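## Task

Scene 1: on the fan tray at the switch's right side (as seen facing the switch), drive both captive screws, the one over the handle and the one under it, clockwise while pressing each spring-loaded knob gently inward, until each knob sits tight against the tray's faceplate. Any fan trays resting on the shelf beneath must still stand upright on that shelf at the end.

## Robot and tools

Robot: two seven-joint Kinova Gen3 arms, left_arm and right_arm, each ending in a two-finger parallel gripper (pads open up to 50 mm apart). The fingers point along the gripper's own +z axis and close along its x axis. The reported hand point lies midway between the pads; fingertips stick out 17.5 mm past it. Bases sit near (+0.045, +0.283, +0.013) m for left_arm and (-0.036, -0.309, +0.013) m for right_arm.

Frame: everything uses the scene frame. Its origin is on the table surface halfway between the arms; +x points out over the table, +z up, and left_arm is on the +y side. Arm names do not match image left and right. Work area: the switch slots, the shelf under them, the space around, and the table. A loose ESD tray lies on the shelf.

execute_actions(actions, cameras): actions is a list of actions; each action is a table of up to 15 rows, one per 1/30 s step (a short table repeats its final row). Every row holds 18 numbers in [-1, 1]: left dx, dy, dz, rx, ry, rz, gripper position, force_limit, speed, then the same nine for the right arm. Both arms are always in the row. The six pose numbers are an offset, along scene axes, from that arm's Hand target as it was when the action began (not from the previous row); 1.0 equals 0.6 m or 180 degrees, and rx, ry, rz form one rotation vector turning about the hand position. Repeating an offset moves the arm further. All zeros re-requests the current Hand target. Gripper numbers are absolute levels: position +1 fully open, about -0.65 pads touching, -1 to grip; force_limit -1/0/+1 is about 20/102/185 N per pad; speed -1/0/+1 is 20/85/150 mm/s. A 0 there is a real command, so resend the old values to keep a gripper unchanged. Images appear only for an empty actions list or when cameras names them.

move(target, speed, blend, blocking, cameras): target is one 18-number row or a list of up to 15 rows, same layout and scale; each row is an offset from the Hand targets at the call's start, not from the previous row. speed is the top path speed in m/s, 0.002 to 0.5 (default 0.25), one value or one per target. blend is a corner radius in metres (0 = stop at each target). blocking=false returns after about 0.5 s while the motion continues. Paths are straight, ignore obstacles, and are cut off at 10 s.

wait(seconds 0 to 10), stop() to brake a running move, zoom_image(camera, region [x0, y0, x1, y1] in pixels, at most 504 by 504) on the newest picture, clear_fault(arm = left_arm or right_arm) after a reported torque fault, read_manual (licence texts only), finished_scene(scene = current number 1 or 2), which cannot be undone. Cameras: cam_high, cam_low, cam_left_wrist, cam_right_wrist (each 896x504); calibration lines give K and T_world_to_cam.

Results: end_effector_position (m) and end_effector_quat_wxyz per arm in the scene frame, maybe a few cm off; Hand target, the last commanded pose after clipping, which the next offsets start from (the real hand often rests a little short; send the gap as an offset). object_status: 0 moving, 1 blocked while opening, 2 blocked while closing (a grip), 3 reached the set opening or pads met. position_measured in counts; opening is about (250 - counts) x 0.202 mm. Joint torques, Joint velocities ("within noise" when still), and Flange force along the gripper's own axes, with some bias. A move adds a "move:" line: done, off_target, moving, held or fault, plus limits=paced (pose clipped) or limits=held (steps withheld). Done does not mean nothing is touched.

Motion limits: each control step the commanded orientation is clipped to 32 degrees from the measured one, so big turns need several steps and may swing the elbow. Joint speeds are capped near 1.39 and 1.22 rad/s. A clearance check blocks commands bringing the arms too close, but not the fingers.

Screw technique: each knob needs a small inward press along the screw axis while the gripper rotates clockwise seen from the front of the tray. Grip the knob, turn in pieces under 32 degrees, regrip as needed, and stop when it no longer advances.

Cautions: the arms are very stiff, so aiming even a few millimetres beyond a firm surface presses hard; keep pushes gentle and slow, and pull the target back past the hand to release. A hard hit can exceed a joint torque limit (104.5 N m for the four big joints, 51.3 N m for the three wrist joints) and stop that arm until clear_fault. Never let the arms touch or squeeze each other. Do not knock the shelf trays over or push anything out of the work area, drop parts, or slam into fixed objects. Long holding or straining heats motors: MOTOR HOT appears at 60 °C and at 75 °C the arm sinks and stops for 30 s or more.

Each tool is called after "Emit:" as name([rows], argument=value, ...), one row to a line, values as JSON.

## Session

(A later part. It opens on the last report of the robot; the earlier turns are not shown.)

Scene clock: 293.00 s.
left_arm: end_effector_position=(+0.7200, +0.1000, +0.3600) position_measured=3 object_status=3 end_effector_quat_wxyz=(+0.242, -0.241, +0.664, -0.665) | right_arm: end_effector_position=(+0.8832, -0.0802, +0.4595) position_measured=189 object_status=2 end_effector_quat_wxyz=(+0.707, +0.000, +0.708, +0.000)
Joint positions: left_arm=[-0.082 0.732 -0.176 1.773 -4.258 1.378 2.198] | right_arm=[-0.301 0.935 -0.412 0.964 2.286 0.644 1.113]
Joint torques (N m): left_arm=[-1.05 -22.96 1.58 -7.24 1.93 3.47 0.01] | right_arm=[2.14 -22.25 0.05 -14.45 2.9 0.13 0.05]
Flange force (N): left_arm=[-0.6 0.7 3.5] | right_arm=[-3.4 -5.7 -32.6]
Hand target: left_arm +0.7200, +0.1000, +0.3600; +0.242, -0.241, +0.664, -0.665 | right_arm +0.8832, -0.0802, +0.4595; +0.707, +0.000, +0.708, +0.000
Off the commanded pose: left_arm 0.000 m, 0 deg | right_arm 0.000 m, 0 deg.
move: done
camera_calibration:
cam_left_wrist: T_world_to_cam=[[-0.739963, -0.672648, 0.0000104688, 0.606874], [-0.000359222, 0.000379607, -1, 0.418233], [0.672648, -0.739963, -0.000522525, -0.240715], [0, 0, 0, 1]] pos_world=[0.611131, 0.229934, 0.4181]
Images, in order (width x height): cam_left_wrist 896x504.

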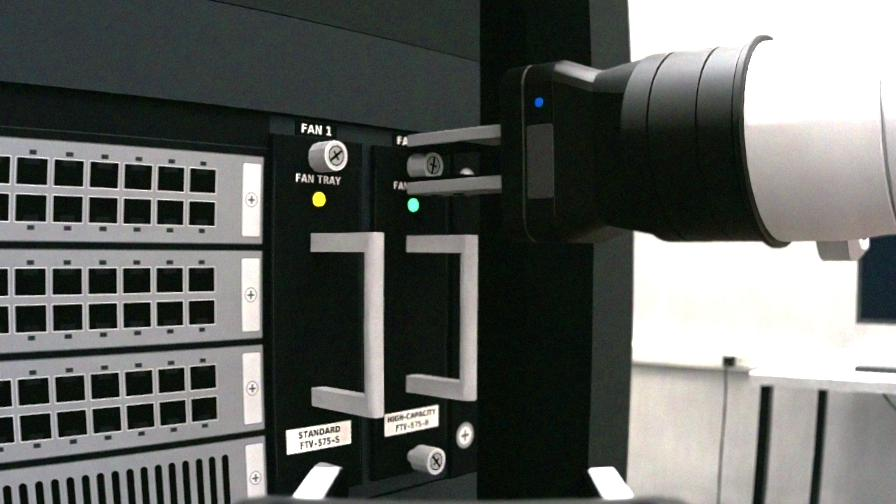

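Emit:
move(target=[0,0,0,0,0,0,1,1,1,-0.0012,0,0,0.5,0,0,-1,-0.9,-1], cameras=["cam_high","cam_left_wrist"], speed=0.3)

Emit:
zoom_image(camera="cam_left_wrist", region=[390, 100, 510, 230])

Scene clock: 302.80 s.
left_arm: end_effector_position=(+0.7200, +0.1000, +0.3600) position_measured=3 object_status=3 end_effector_quat_wxyz=(+0.242, -0.241, +0.664, -0.665) | right_arm: end_effector_position=(+0.8825, -0.0802, +0.4595) position_measured=189 object_status=2 end_effector_quat_wxyz=(+0.500, +0.500, +0.501, +0.500)
Joint positions: left_arm=[-0.082 0.732 -0.176 1.773 -4.258 1.378 2.198] | right_arm=[-0.131 1.038 -0.916 0.958 2.468 0.796 -0.192]
Joint torques (N m): left_arm=[-1.06 -22.99 1.57 -7.32 1.96 3.47 0.04] | right_arm=[-0.41 -27.6 -5.17 -4.91 2 2.49 0.01]
Flange force (N): left_arm=[-0.4 0.9 3.4] | right_arm=[4.9 7.6 23.2]
Hand target: left_arm +0.7200, +0.1000, +0.3600; +0.242, -0.241, +0.664, -0.665 | right_arm +0.8825, -0.0802, +0.4595; +0.500, +0.500, +0.501, +0.500
Off the commanded pose: left_arm 0.000 m, 0 deg | right_arm 0.000 m, 0 deg.
move: done
camera_calibration:
cam_left_wrist: T_world_to_cam=[[-0.739963, -0.672648, 0.0000104688, 0.606874], [-0.000359222, 0.000379607, -1, 0.418233], [0.672648, -0.739963, -0.000522525, -0.240715], [0, 0, 0, 1]] pos_world=[0.611131, 0.229934, 0.4181]
Images, in order (width x height): cam_high 896x504, cam_left_wrist 896x504.

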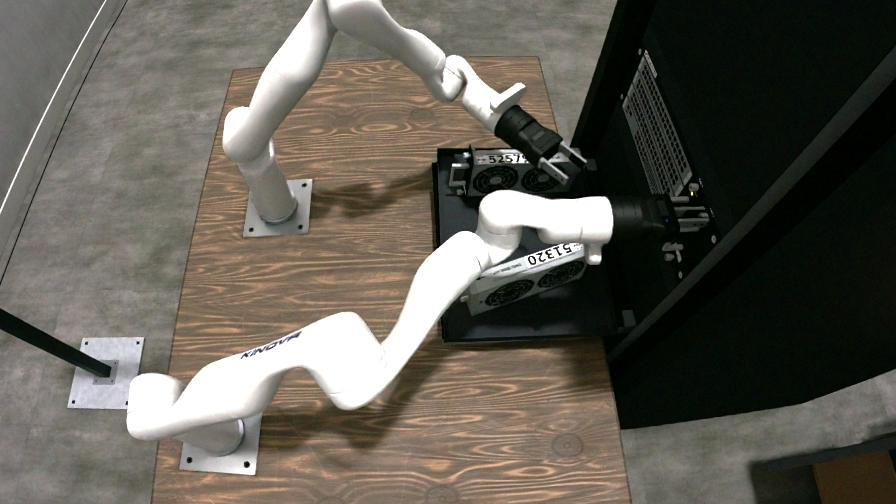

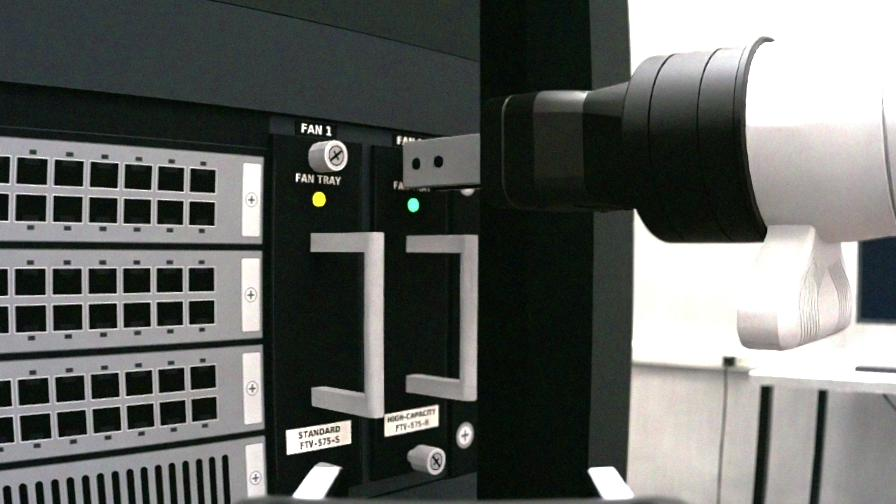

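Scaled by 3.877 from the camera's 896x504 image, which has a finer 1280x720 frame.

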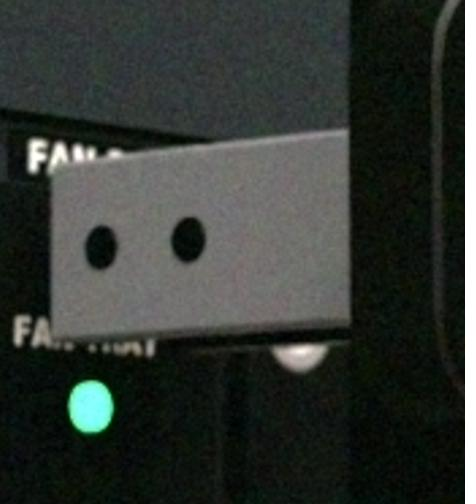

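Emit:
move([
  [0,0,0,0,0,0,1,1,1,0,0,0,0,0,0,0.05,-0.7,-0.6],
  [0,0,0,0,0,0,1,1,1,0.0017,0,0,-0.75,0,0,0.05,-0.7,-0.6],
  [0,0,0,0,0,0,1,1,1,0.0017,0,0,0.5,0,0,0.05,-0.7,-0.6],
  [0,0,0,0,0,0,1,1,1,0.0017,0,0,0.5,0,0,-1,-0.7,-0.6],
], cameras=["cam_left_wrist"], speed=0.44)

Emit:
zoom_image(camera="cam_left_wrist", region=[390, 100, 510, 230])

Scene clock: 327.20 s.
left_arm: end_effector_position=(+0.7200, +0.1000, +0.3600) position_measured=3 object_status=3 end_effector_quat_wxyz=(+0.242, -0.241, +0.664, -0.665) | right_arm: end_effector_position=(+0.8835, -0.0801, +0.4594) position_measured=191 object_status=2 end_effector_quat_wxyz=(+0.000, +0.707, +0.000, +0.708)
Joint positions: left_arm=[-0.082 0.732 -0.176 1.773 -4.258 1.378 2.198] | right_arm=[-0.761 1.015 0.785 0.995 2.249 0.226 3.366]
Joint torques (N m): left_arm=[-1.1 -22.98 1.58 -7.27 1.96 3.48 0.02] | right_arm=[-0.2 -25.01 7.48 -9.68 0.57 3.57 -0.04]
Flange force (N): left_arm=[-0.5 0.7 3.5] | right_arm=no reading
Hand target: left_arm +0.7200, +0.1000, +0.3600; +0.242, -0.241, +0.664, -0.665 | right_arm +0.8835, -0.0802, +0.4595; +0.000, +0.707, +0.000, +0.708
Off the commanded pose: left_arm 0.000 m, 0 deg | right_arm 0.000 m, 0 deg.
move: done
camera_calibration:
cam_left_wrist: T_world_to_cam=[[-0.739963, -0.672648, 0.0000104688, 0.606874], [-0.000359222, 0.000379607, -1, 0.418233], [0.672648, -0.739963, -0.000522525, -0.240715], [0, 0, 0, 1]] pos_world=[0.611131, 0.229934, 0.4181]
Images, in order (width x height): cam_left_wrist 896x504.

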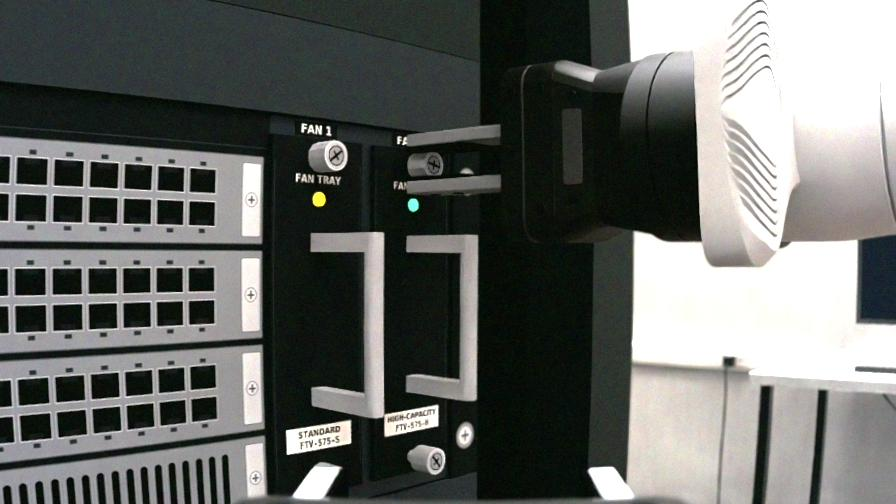

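Scaled by 3.877 from the camera's 896x504 image, which has a finer 1280x720 frame.

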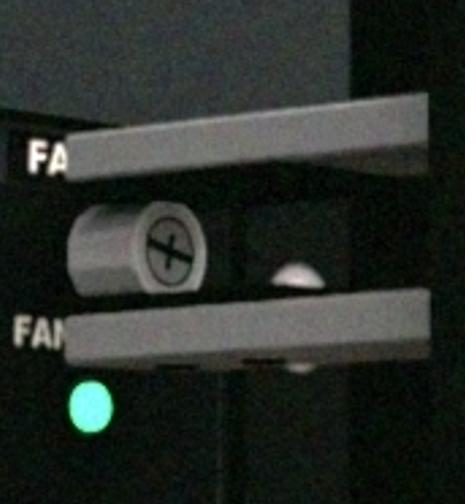

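Emit:
move([
  [0,0,0,0,0,0,1,1,1,0.0005,0,0,0.75,0,0,-1,-0.7,-0.6],
  [0,0,0,0,0,0,1,1,1,0.0010,0,0,-0.5,0,0,-1,-0.7,-0.6],
], cameras=["cam_left_wrist"], speed=0.44)

Emit:
zoom_image(camera="cam_left_wrist", region=[390, 100, 510, 230])

Scene clock: 339.50 s.
left_arm: end_effector_position=(+0.7200, +0.1000, +0.3600) position_measured=3 object_status=3 end_effector_quat_wxyz=(+0.242, -0.241, +0.664, -0.665) | right_arm: end_effector_position=(+0.8841, -0.0802, +0.4595) position_measured=191 object_status=2 end_effector_quat_wxyz=(+0.500, +0.500, +0.500, +0.500)
Joint positions: left_arm=[-0.082 0.732 -0.176 1.773 -4.258 1.378 2.198] | right_arm=[-0.16 1.015 -0.82 0.951 2.428 0.764 -0.241]
Joint torques (N m): left_arm=[-1.07 -22.96 1.58 -7.22 1.99 3.48 0.03] | right_arm=[2.36 -22.51 -2.45 -14.62 3.88 -1.38 -0.01]
Flange force (N): left_arm=[-0.7 0.7 3.5] | right_arm=[-7.9 1.6 -42.4]
Hand target: left_arm +0.7200, +0.1000, +0.3600; +0.242, -0.241, +0.664, -0.665 | right_arm +0.8841, -0.0802, +0.4595; +0.500, +0.500, +0.501, +0.500
Off the commanded pose: left_arm 0.000 m, 0 deg | right_arm 0.000 m, 0 deg.
move: done
camera_calibration:
cam_left_wrist: T_world_to_cam=[[-0.739963, -0.672648, 0.0000104688, 0.606874], [-0.000359222, 0.000379607, -1, 0.418233], [0.672648, -0.739963, -0.000522525, -0.240715], [0, 0, 0, 1]] pos_world=[0.611131, 0.229934, 0.4181]
Images, in order (width x height): cam_left_wrist 896x504.

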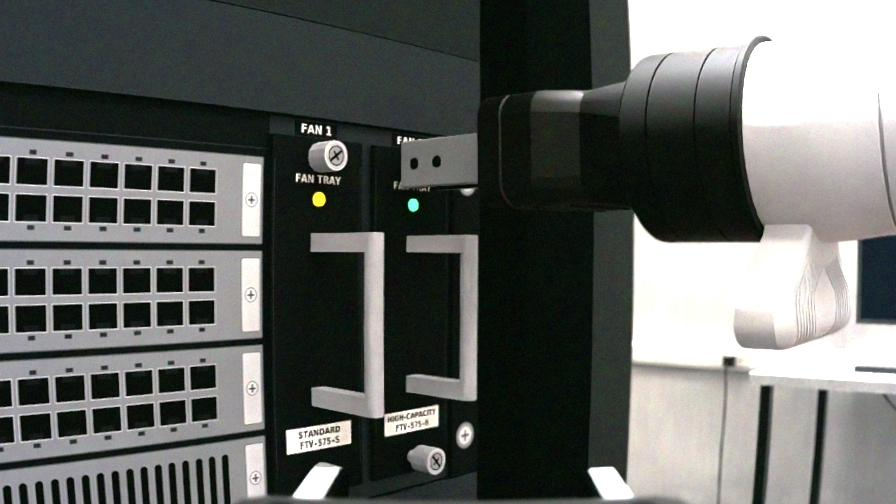

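Scaled by 3.877 from the camera's 896x504 image, which has a finer 1280x720 frame.

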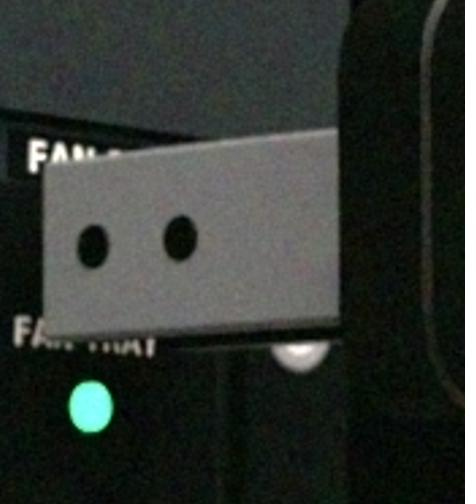

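Emit:
move([
  [0,0,0,0,0,0,1,1,1,0,0,0,0,0,0,0.05,-0.7,-0.6],
  [0,0,0,0,0,0,1,1,1,0,0,0,-0.75,0,0,0.05,-0.7,-0.6],
  [0,0,0,0,0,0,1,1,1,0,0,0,0.5,0,0,0.05,-0.7,-0.6],
], cameras=["cam_left_wrist"], speed=0.44)

Emit:
zoom_image(camera="cam_left_wrist", region=[390, 100, 510, 230])

Scene clock: 353.83 s.
left_arm: end_effector_position=(+0.7200, +0.1000, +0.3600) position_measured=3 object_status=3 end_effector_quat_wxyz=(+0.242, -0.241, +0.664, -0.665) | right_arm: end_effector_position=(+0.8841, -0.0802, +0.4595) position_measured=145 object_status=3 end_effector_quat_wxyz=(+0.000, +0.707, +0.000, +0.708)
Joint positions: left_arm=[-0.082 0.732 -0.176 1.773 -4.258 1.378 2.198] | right_arm=[-0.788 1.045 0.884 0.993 2.336 0.188 3.198]
Joint torques (N m): left_arm=[-1.04 -22.96 1.55 -7.27 1.97 3.46 0.03] | right_arm=[-0.17 -24.99 8.19 -8.65 0.37 3.65 -0.03]
Flange force (N): left_arm=[-0.5 0.8 3.4] | right_arm=[2.0 5.8 -3.2]
Hand target: left_arm +0.7200, +0.1000, +0.3600; +0.242, -0.241, +0.664, -0.665 | right_arm +0.8841, -0.0802, +0.4595; +0.000, +0.707, +0.000, +0.708
Off the commanded pose: left_arm 0.000 m, 0 deg | right_arm 0.000 m, 0 deg.
move: done
camera_calibration:
cam_left_wrist: T_world_to_cam=[[-0.739963, -0.672648, 0.0000104688, 0.606874], [-0.000359222, 0.000379607, -1, 0.418233], [0.672648, -0.739963, -0.000522525, -0.240715], [0, 0, 0, 1]] pos_world=[0.611131, 0.229934, 0.4181]
Images, in order (width x height): cam_left_wrist 896x504.

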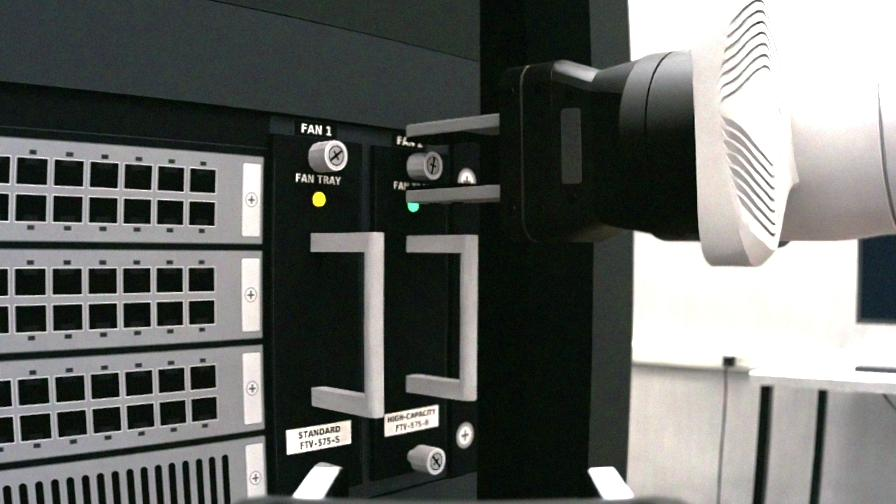

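Scaled by 3.877 from the camera's 896x504 image, which has a finer 1280x720 frame.

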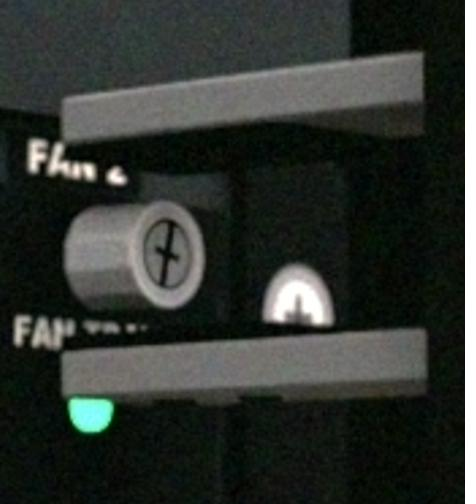

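Emit:
zoom_image(camera="cam_left_wrist", region=[295, 130, 365, 180])

Emit:
zoom_image(camera="cam_left_wrist", region=[395, 140, 465, 190])

Scaled by 7.200 from the camera's 896x504 image, which has a finer 1280x720 frame.

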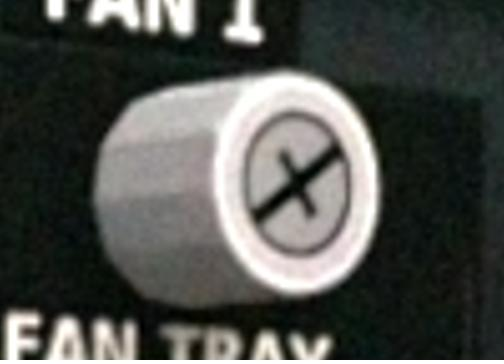

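Scaled by 7.200 from the camera's 896x504 image, which has a finer 1280x720 frame.

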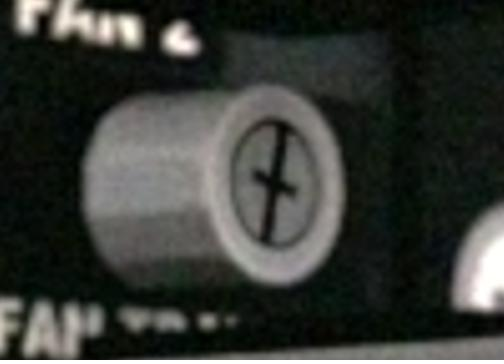

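Emit:
move([
  [0,0,0,0,0,0,1,1,1,0,0,0,0,0,0,-1,-0.7,-0.6],
  [0,0,0,0,0,0,1,1,1,0.00036,0,0,0.75,0,0,-1,-0.7,-0.6],
  [0,0,0,0,0,0,1,1,1,0.00072,0,0,-0.5,0,0,-1,-0.7,-0.6],
], speed=0.44)

Emit:
move([
  [0,0,0,0,0,0,1,1,1,0,0,0,0,0,0,0.05,-0.7,-0.6],
  [0,0,0,0,0,0,1,1,1,0,0,0,-0.75,0,0,0.05,-0.7,-0.6],
  [0,0,0,0,0,0,1,1,1,0,0,0,0.5,0,0,0.05,-0.7,-0.6],
], speed=0.44)

Emit:
move([
  [0,0,0,0,0,0,1,1,1,0,0,0,0,0,0,-1,-0.7,-0.6],
  [0,0,0,0,0,0,1,1,1,0.00036,0,0,0.75,0,0,-1,-0.7,-0.6],
  [0,0,0,0,0,0,1,1,1,0.00072,0,0,-0.5,0,0,-1,-0.7,-0.6],
], speed=0.44)

Emit:
move([
  [0,0,0,0,0,0,1,1,1,0,0,0,0,0,0,0.05,-0.7,-0.6],
  [0,0,0,0,0,0,1,1,1,0,0,0,-0.75,0,0,0.05,-0.7,-0.6],
  [0,0,0,0,0,0,1,1,1,0,0,0,0.5,0,0,0.05,-0.7,-0.6],
], speed=0.44, cameras=["cam_left_wrist"])

Emit:
zoom_image(camera="cam_left_wrist", region=[390, 100, 510, 230])

Scene clock: 386.43 s.
left_arm: end_effector_position=(+0.7200, +0.1000, +0.3600) position_measured=3 object_status=3 end_effector_quat_wxyz=(+0.242, -0.241, +0.664, -0.665) | right_arm: end_effector_position=(+0.8846, -0.0802, +0.4595) position_measured=191 object_status=2 end_effector_quat_wxyz=(+0.500, +0.500, +0.500, +0.500)
Joint positions: left_arm=[-0.082 0.732 -0.176 1.773 -4.258 1.378 2.198] | right_arm=[-0.191 0.993 -0.722 0.951 2.391 0.734 -0.293]
Joint torques (N m): left_arm=[-1.03 -23.01 1.54 -7.27 1.97 3.45 0] | right_arm=[1.94 -23.48 -2.17 -13.59 3.41 -0.41 0.02]
Flange force (N): left_arm=[-0.6 0.8 3.4] | right_arm=[-5.6 2.5 -31.0]
Hand target: left_arm +0.7200, +0.1000, +0.3600; +0.242, -0.241, +0.664, -0.665 | right_arm +0.8846, -0.0802, +0.4595; +0.500, +0.500, +0.501, +0.500
Off the commanded pose: left_arm 0.000 m, 0 deg | right_arm 0.000 m, 0 deg.
move: done

Scene clock: 393.10 s.
left_arm: end_effector_position=(+0.7200, +0.1000, +0.3600) position_measured=3 object_status=3 end_effector_quat_wxyz=(+0.242, -0.241, +0.664, -0.665) | right_arm: end_effector_position=(+0.8846, -0.0802, +0.4595) position_measured=145 object_status=3 end_effector_quat_wxyz=(+0.000, +0.707, +0.000, +0.708)
Joint positions: left_arm=[-0.082 0.732 -0.176 1.773 -4.258 1.378 2.198] | right_arm=[-0.807 1.07 0.961 0.992 2.447 0.161 3.022]
Joint torques (N m): left_arm=[-1.05 -22.98 1.55 -7.23 1.96 3.48 0] | right_arm=[-0.18 -24.94 8.66 -8.05 0.27 3.61 -0.06]
Flange force (N): left_arm=[-0.7 0.7 3.6] | right_arm=[2.8 5.8 -2.4]
Hand target: left_arm +0.7200, +0.1000, +0.3600; +0.242, -0.241, +0.664, -0.665 | right_arm +0.8846, -0.0802, +0.4595; +0.000, +0.707, +0.000, +0.708
Off the commanded pose: left_arm 0.000 m, 0 deg | right_arm 0.000 m, 0 deg.
move: done

Scene clock: 399.83 s.
left_arm: end_effector_position=(+0.7200, +0.1000, +0.3600) position_measured=3 object_status=3 end_effector_quat_wxyz=(+0.242, -0.241, +0.664, -0.665) | right_arm: end_effector_position=(+0.8850, -0.0802, +0.4595) position_measured=191 object_status=2 end_effector_quat_wxyz=(+0.500, +0.500, +0.500, +0.500)
Joint positions: left_arm=[-0.082 0.732 -0.176 1.773 -4.258 1.378 2.198] | right_arm=[-0.222 0.974 -0.627 0.951 2.357 0.705 -0.343]
Joint torques (N m): left_arm=[-1.07 -23.01 1.53 -7.29 1.95 3.45 0.01] | right_arm=[1.78 -23.14 -1.58 -13.95 3.33 -0.32 0]
Flange force (N): left_arm=[-0.5 0.8 3.5] | right_arm=[-5.8 3.0 -31.7]
Hand target: left_arm +0.7200, +0.1000, +0.3600; +0.242, -0.241, +0.664, -0.665 | right_arm +0.8850, -0.0802, +0.4595; +0.500, +0.500, +0.501, +0.500
Off the commanded pose: left_arm 0.000 m, 0 deg | right_arm 0.000 m, 0 deg.
move: done

Scene clock: 406.50 s.
left_arm: end_effector_position=(+0.7200, +0.1000, +0.3600) position_measured=3 object_status=3 end_effector_quat_wxyz=(+0.242, -0.241, +0.664, -0.665) | right_arm: end_effector_position=(+0.8850, -0.0801, +0.4592) position_measured=145 object_status=3 end_effector_quat_wxyz=(+0.000, +0.707, +0.000, +0.707)
Joint positions: left_arm=[-0.082 0.732 -0.176 1.773 -4.258 1.378 2.198] | right_arm=[-0.82 1.091 1.021 0.991 2.567 0.142 2.851]
Joint torques (N m): left_arm=[-1.06 -22.99 1.52 -7.24 1.98 3.45 0] | right_arm=[-0.2 -24.91 9.01 -7.56 0.22 3.44 -0.02]
Flange force (N): left_arm=[-0.7 0.7 3.5] | right_arm=[3.6 5.4 -1.3]
Hand target: left_arm +0.7200, +0.1000, +0.3600; +0.242, -0.241, +0.664, -0.665 | right_arm +0.8850, -0.0802, +0.4595; +0.000, +0.707, +0.000, +0.708
Off the commanded pose: left_arm 0.000 m, 0 deg | right_arm 0.000 m, 0 deg.
move: done
camera_calibration:
cam_left_wrist: T_world_to_cam=[[-0.739963, -0.672648, 0.0000104688, 0.606874], [-0.000359222, 0.000379607, -1, 0.418233], [0.672648, -0.739963, -0.000522525, -0.240715], [0, 0, 0, 1]] pos_world=[0.611131, 0.229934, 0.4181]
Images, in order (width x height): cam_left_wrist 896x504.

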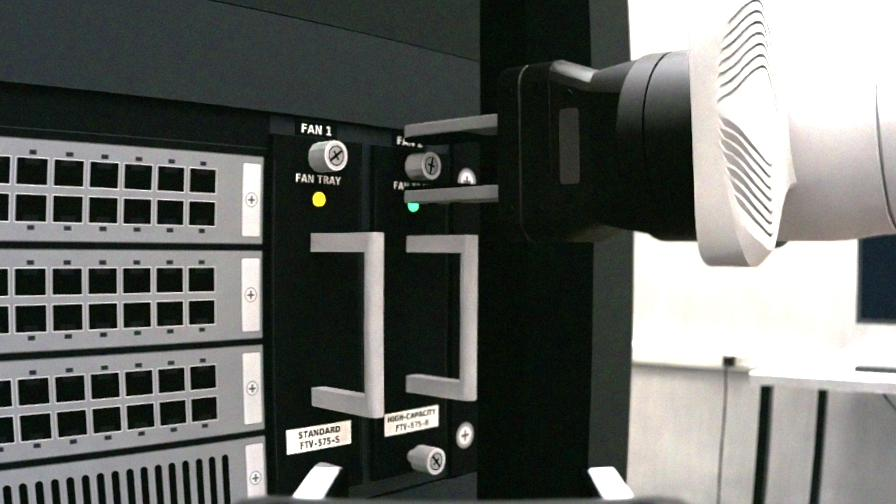

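Scaled by 3.877 from the camera's 896x504 image, which has a finer 1280x720 frame.

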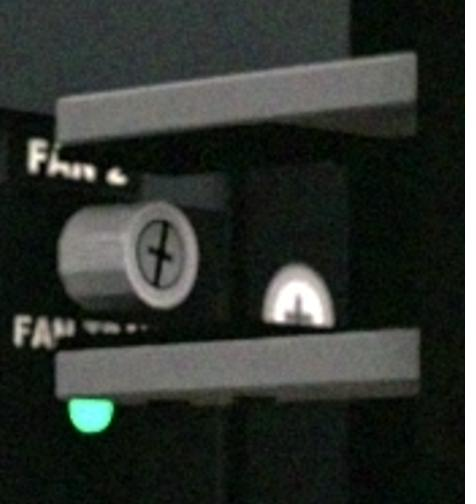

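Emit:
move([
  [0,0,0,0,0,0,1,1,1,0,0,0,0,0,0,-1,-0.7,-0.6],
  [0,0,0,0,0,0,1,1,1,0.00042,0,0,0.6667,0,0,-1,-0.7,-0.6],
  [0,0,0,0,0,0,1,1,1,0.00083,0,0,-0.6667,0,0,-1,-0.7,-0.6],
  [0,0,0,0,0,0,1,1,1,0.00125,0,0,0,0,0,-1,-0.7,-0.6],
], speed=0.44, cameras=["cam_high","cam_left_wrist"])

Emit:
zoom_image(camera="cam_left_wrist", region=[390, 100, 510, 230])

Scene clock: 423.47 s.
left_arm: end_effector_position=(+0.7200, +0.1000, +0.3600) position_measured=3 object_status=3 end_effector_quat_wxyz=(+0.242, -0.241, +0.664, -0.665) | right_arm: end_effector_position=(+0.8858, -0.0802, +0.4595) position_measured=191 object_status=2 end_effector_quat_wxyz=(+0.000, +0.707, +0.000, +0.708)
Joint positions: left_arm=[-0.082 0.732 -0.176 1.773 -4.258 1.378 2.198] | right_arm=[-0.105 1.082 -1.039 0.939 2.52 0.823 -1.687]
Joint torques (N m): left_arm=[-1.08 -23.02 1.57 -7.3 1.97 3.46 0.02] | right_arm=[3.66 -21.79 -3.32 -13.44 3.53 -1.67 -0.21]
Flange force (N): left_arm=[-0.5 0.8 3.4] | right_arm=[2.3 6.6 -42.8]
Hand target: left_arm +0.7200, +0.1000, +0.3600; +0.242, -0.241, +0.664, -0.665 | right_arm +0.8857, -0.0802, +0.4595; +0.000, +0.707, +0.000, +0.708
Off the commanded pose: left_arm 0.000 m, 0 deg | right_arm 0.000 m, 0 deg.
move: done
camera_calibration:
cam_left_wrist: T_world_to_cam=[[-0.739963, -0.672648, 0.0000104688, 0.606874], [-0.000359222, 0.000379607, -1, 0.418233], [0.672648, -0.739963, -0.000522525, -0.240715], [0, 0, 0, 1]] pos_world=[0.611131, 0.229934, 0.4181]
Images, in order (width x height): cam_high 896x504, cam_left_wrist 896x504.

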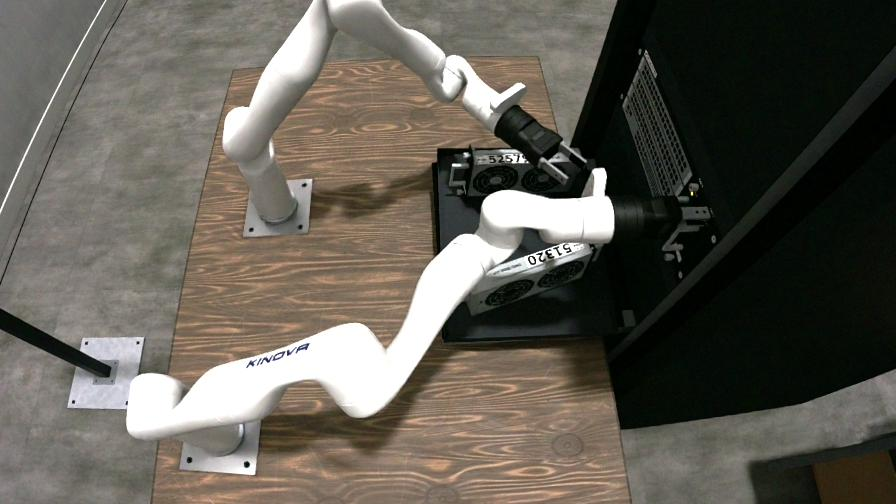

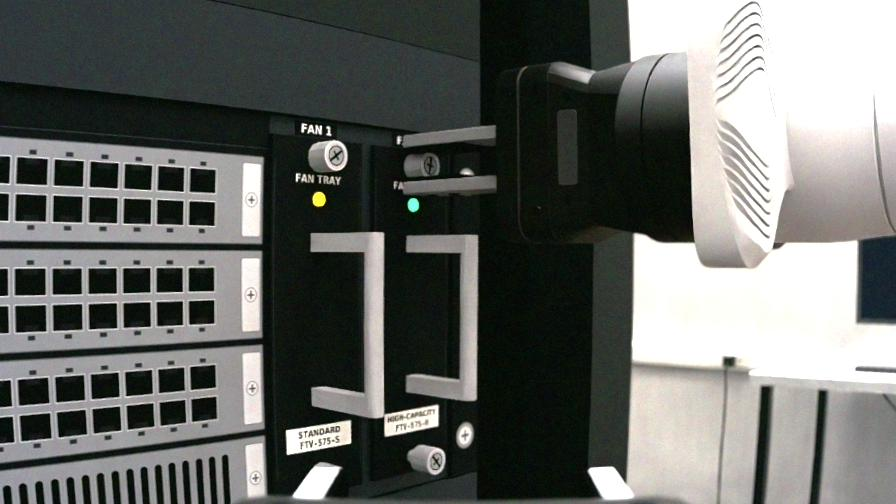

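Scaled by 3.877 from the camera's 896x504 image, which has a finer 1280x720 frame.

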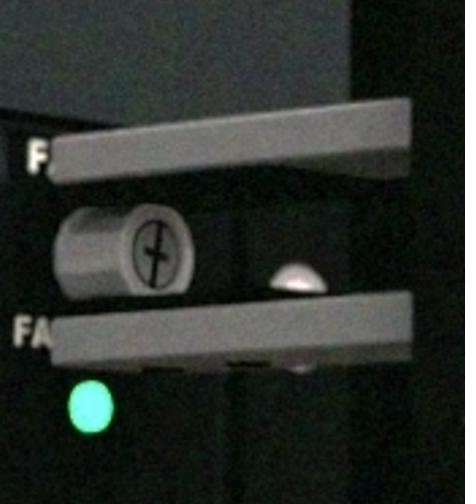

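Emit:
move([
  [0,0,0,0,0,0,1,1,1,0.0002,0,0,0.5,0,0,-1,-0.7,-0.6],
  [0,0,0,0,0,0,1,1,1,0.0004,0,0,1,0,0,-1,-0.7,-0.6],
], speed=0.44, cameras=["cam_high","cam_left_wrist"])

Emit:
zoom_image(camera="cam_left_wrist", region=[390, 100, 510, 230])

Scene clock: 432.50 s.
left_arm: end_effector_position=(+0.7200, +0.1000, +0.3600) position_measured=3 object_status=3 end_effector_quat_wxyz=(+0.242, -0.241, +0.664, -0.665) | right_arm: end_effector_position=(+0.8860, -0.0802, +0.4595) position_measured=191 object_status=2 end_effector_quat_wxyz=(+0.707, +0.000, +0.708, +0.000)
Joint positions: left_arm=[-0.082 0.732 -0.176 1.773 -4.258 1.378 2.198] | right_arm=[-0.083 1.492 -2.092 0.933 3.075 0.997 -4.152]
Joint torques (N m): left_arm=[-1.05 -22.98 1.57 -7.28 1.96 3.48 0.02] | right_arm=[2.8 -22.08 -6.19 2.16 1.86 0 -0.36]
Flange force (N): left_arm=[-0.5 0.8 3.5] | right_arm=[-11.7 5.4 6.7]
Hand target: left_arm +0.7200, +0.1000, +0.3600; +0.242, -0.241, +0.664, -0.665 | right_arm +0.8860, -0.0802, +0.4595; +0.707, +0.000, +0.708, +0.000
Off the commanded pose: left_arm 0.000 m, 0 deg | right_arm 0.000 m, 0 deg.
move: done
camera_calibration:
cam_left_wrist: T_world_to_cam=[[-0.739963, -0.672648, 0.0000104688, 0.606874], [-0.000359222, 0.000379607, -1, 0.418233], [0.672648, -0.739963, -0.000522525, -0.240715], [0, 0, 0, 1]] pos_world=[0.611131, 0.229934, 0.4181]
Images, in order (width x height): cam_high 896x504, cam_left_wrist 896x504.

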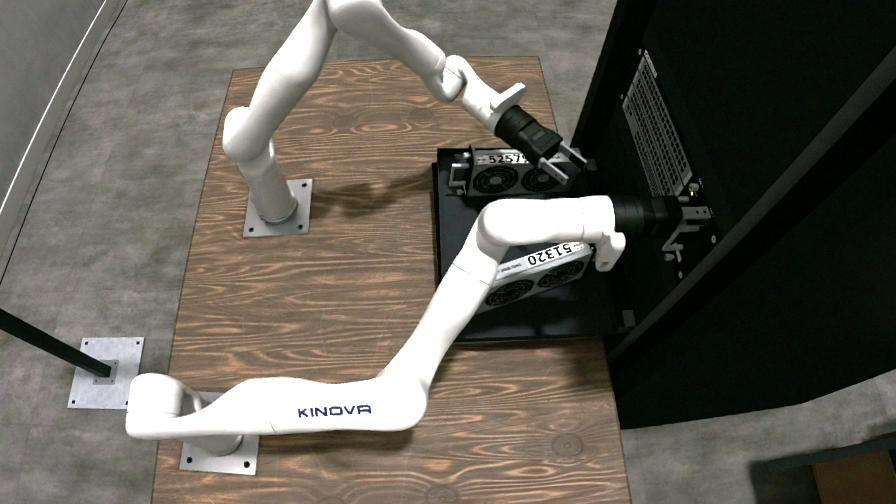

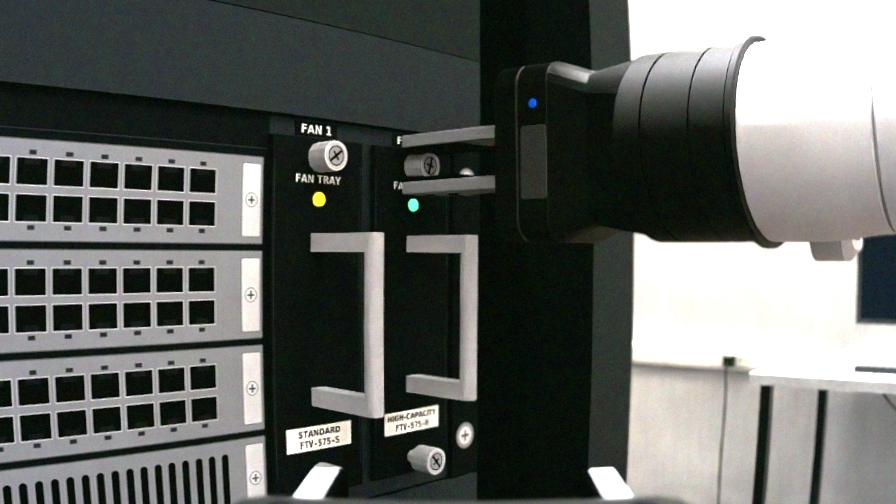

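Scaled by 3.877 from the camera's 896x504 image, which has a finer 1280x720 frame.

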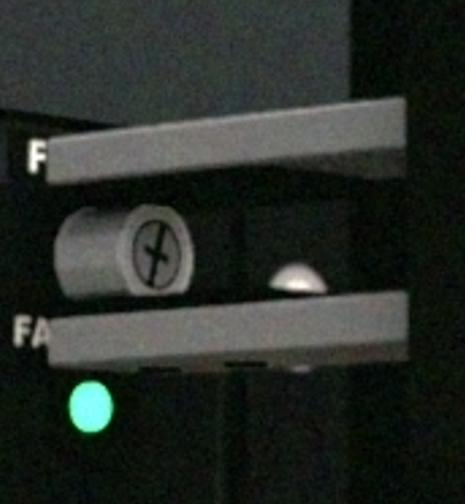

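Emit:
move([
  [0,0,0,0,0,0,1,1,1,0,0,0,0,0,0,0.05,-0.2,-0.6],
  [0,0,0,0,0,0,1,1,1,0,0,0,-0.6667,0,0,0.05,-0.2,-0.6],
  [0,0,0,0,0,0,1,1,1,0,0,0,0.6667,0,0,0.05,-0.2,-0.6],
  [0,0,0,0,0,0,1,1,1,0,0,0,0,0,0,0.05,-0.2,-0.6],
], speed=0.44, cameras=["cam_high","cam_left_wrist"])

Emit:
zoom_image(camera="cam_left_wrist", region=[390, 100, 510, 230])

Emit:
zoom_image(camera="cam_left_wrist", region=[395, 140, 465, 190])

Scene clock: 450.00 s.
left_arm: end_effector_position=(+0.7200, +0.1000, +0.3600) position_measured=3 object_status=3 end_effector_quat_wxyz=(+0.242, -0.241, +0.664, -0.665) | right_arm: end_effector_position=(+0.8859, -0.0802, +0.4597) position_measured=145 object_status=3 end_effector_quat_wxyz=(+0.707, +0.000, +0.707, +0.000)
Joint positions: left_arm=[-0.082 0.732 -0.176 1.773 -4.258 1.378 2.198] | right_arm=[-0.473 0.915 0.019 0.961 2.171 0.497 0.892]
Joint torques (N m): left_arm=[-1.02 -22.95 1.56 -7.29 1.97 3.46 0.02] | right_arm=[-0.15 -26.27 2.01 -11.66 1.77 2.32 0.07]
Flange force (N): left_arm=[-0.5 0.7 3.3] | right_arm=[-4.6 -0.2 -1.5]
Hand target: left_arm +0.7200, +0.1000, +0.3600; +0.242, -0.241, +0.664, -0.665 | right_arm +0.8860, -0.0802, +0.4595; +0.707, +0.000, +0.708, +0.000
Off the commanded pose: left_arm 0.000 m, 0 deg | right_arm 0.000 m, 0 deg.
move: done
camera_calibration:
cam_left_wrist: T_world_to_cam=[[-0.739963, -0.672648, 0.0000104688, 0.606874], [-0.000359222, 0.000379607, -1, 0.418233], [0.672648, -0.739963, -0.000522525, -0.240715], [0, 0, 0, 1]] pos_world=[0.611131, 0.229934, 0.4181]
Images, in order (width x height): cam_high 896x504, cam_left_wrist 896x504.

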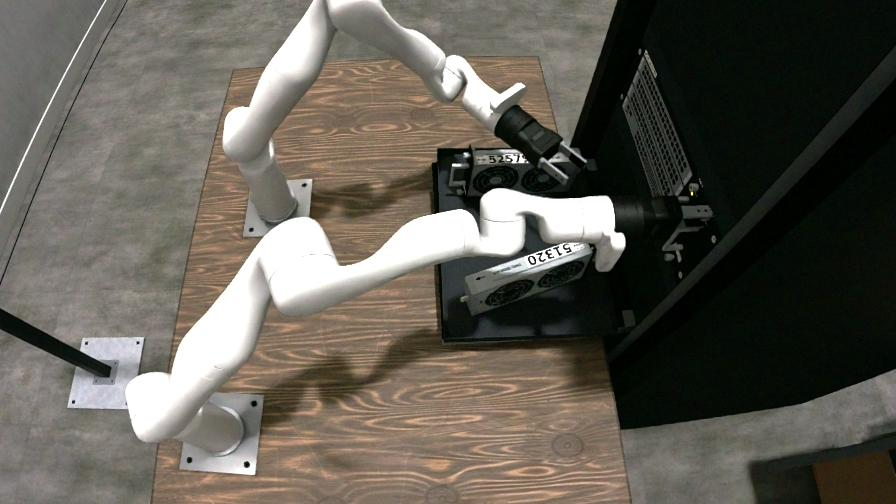

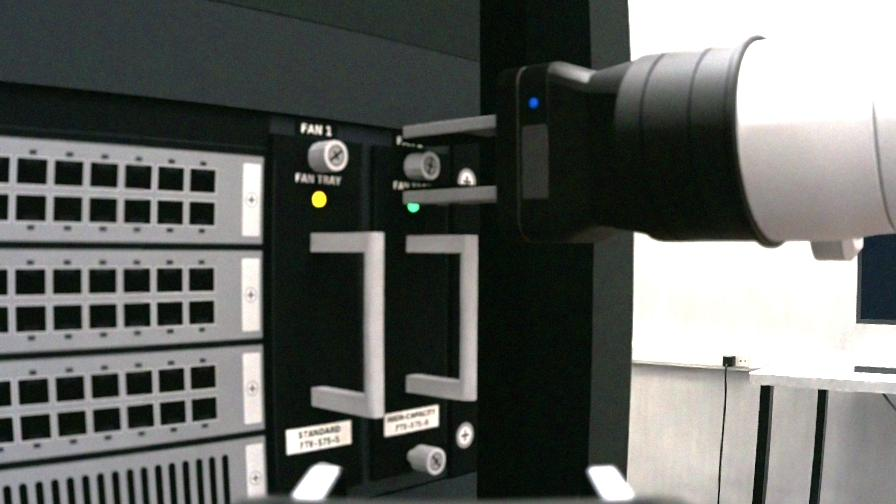

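Scaled by 3.877 from the camera's 896x504 image, which has a finer 1280x720 frame.

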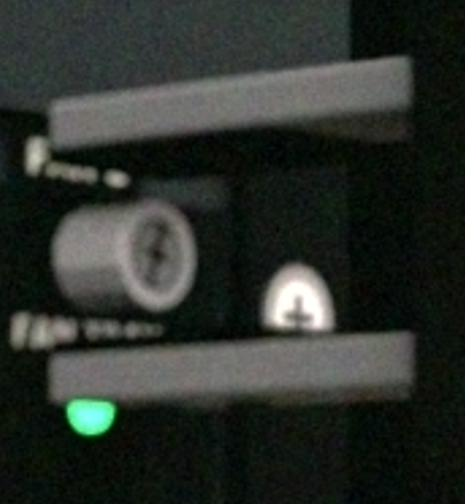

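Scaled by 7.200 from the camera's 896x504 image, which has a finer 1280x720 frame.

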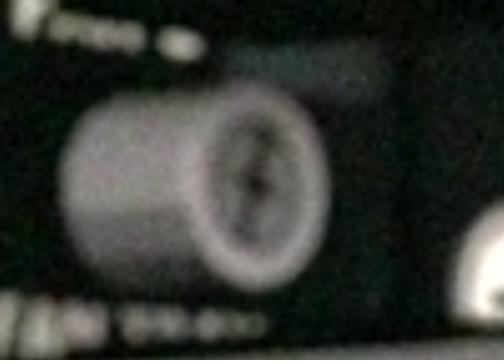

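Emit:
move([
  [0,0,0,0,0,0,1,1,1,0,0,0,0,0,0,-1,-0.2,-0.6],
  [0,0,0,0,0,0,1,1,1,0.0001,0,0,0.5,0,0,-1,-0.2,-0.6],
], speed=0.3, cameras=["cam_left_wrist"])

Emit:
move(target=[0,0,0,0,0,0,1,1,1,0,0,0,0.5,0,0,-1,-0.2,-0.6], speed=0.3, cameras=["cam_left_wrist"])

Emit:
zoom_image(camera="cam_left_wrist", region=[390, 100, 510, 230])

Scene clock: 457.80 s.
left_arm: end_effector_position=(+0.7200, +0.1000, +0.3600) position_measured=3 object_status=3 end_effector_quat_wxyz=(+0.242, -0.241, +0.664, -0.665) | right_arm: end_effector_position=(+0.8861, -0.0802, +0.4595) position_measured=195 object_status=2 end_effector_quat_wxyz=(+0.500, +0.500, +0.501, +0.500)
Joint positions: left_arm=[-0.082 0.732 -0.176 1.773 -4.258 1.378 2.198] | right_arm=[-0.271 0.953 -0.492 0.948 2.31 0.661 -0.41]
Joint torques (N m): left_arm=[-1.05 -23 1.55 -7.28 1.96 3.45 0.04] | right_arm=[0.38 -24.64 -2.05 -10.86 1.76 1.08 -0.63]
Flange force (N): left_arm=[-0.5 0.9 3.4] | right_arm=[-1.3 5.9 -7.0]
Hand target: left_arm +0.7200, +0.1000, +0.3600; +0.242, -0.241, +0.664, -0.665 | right_arm +0.8860, -0.0802, +0.4595; +0.500, +0.500, +0.501, +0.500
Off the commanded pose: left_arm 0.000 m, 0 deg | right_arm 0.000 m, 0 deg.
move: done
camera_calibration:
cam_left_wrist: T_world_to_cam=[[-0.739963, -0.672648, 0.0000104688, 0.606874], [-0.000359222, 0.000379607, -1, 0.418233], [0.672648, -0.739963, -0.000522525, -0.240715], [0, 0, 0, 1]] pos_world=[0.611131, 0.229934, 0.4181]
Images, in order (width x height): cam_left_wrist 896x504.

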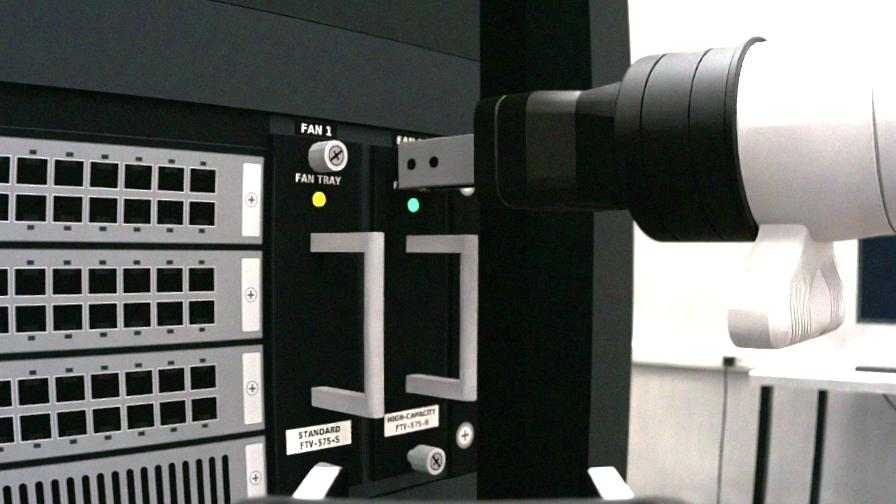

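Scene clock: 460.83 s.
left_arm: end_effector_position=(+0.7200, +0.1000, +0.3600) position_measured=3 object_status=3 end_effector_quat_wxyz=(+0.242, -0.241, +0.664, -0.665) | right_arm: end_effector_position=(+0.8861, -0.0802, +0.4595) position_measured=195 object_status=2 end_effector_quat_wxyz=(+0.000, +0.707, +0.000, +0.708)
Joint positions: left_arm=[-0.082 0.732 -0.176 1.773 -4.258 1.378 2.198] | right_arm=[-0.115 1.07 -0.998 0.938 2.502 0.811 -1.71]
Joint torques (N m): left_arm=[-1.06 -22.98 1.56 -7.25 1.96 3.47 0.02] | right_arm=[1.89 -23.97 -4.66 -8.57 2.03 0.72 -0.72]
Flange force (N): left_arm=[-0.6 0.7 3.5] | right_arm=[6.5 -0.3 -6.3]
Hand target: left_arm +0.7200, +0.1000, +0.3600; +0.242, -0.241, +0.664, -0.665 | right_arm +0.8860, -0.0802, +0.4595; +0.000, +0.707, +0.000, +0.708
Off the commanded pose: left_arm 0.000 m, 0 deg | right_arm 0.000 m, 0 deg.
move: done
camera_calibration:
cam_left_wrist: T_world_to_cam=[[-0.739963, -0.672648, 0.0000104688, 0.606874], [-0.000359222, 0.000379607, -1, 0.418233], [0.672648, -0.739963, -0.000522525, -0.240715], [0, 0, 0, 1]] pos_world=[0.611131, 0.229934, 0.4181]
Images, in order (width x height): cam_left_wrist 896x504.

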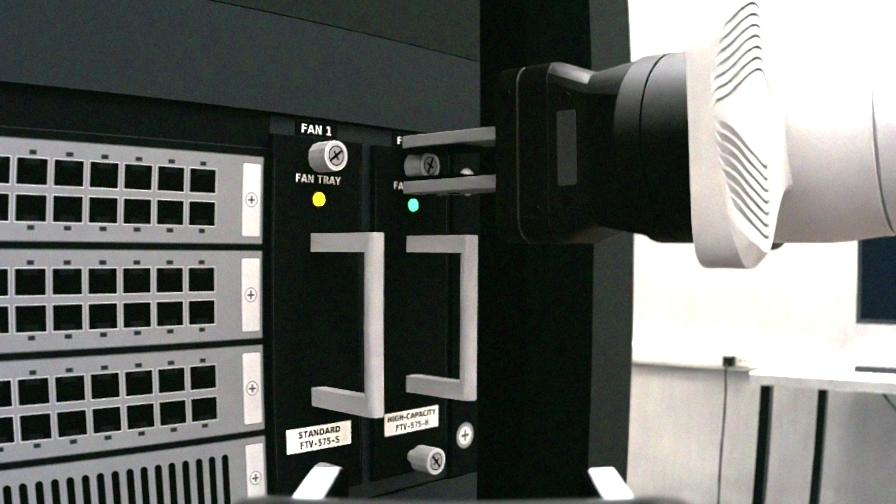

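Scaled by 3.877 from the camera's 896x504 image, which has a finer 1280x720 frame.

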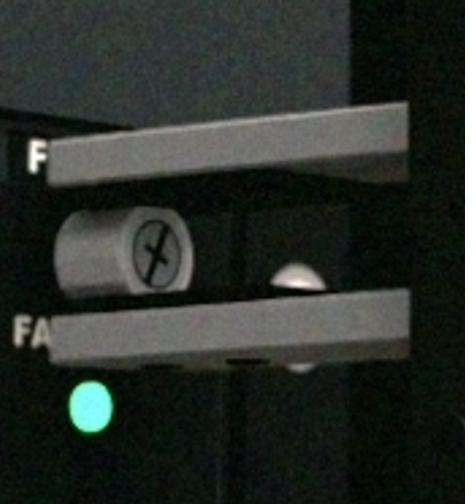

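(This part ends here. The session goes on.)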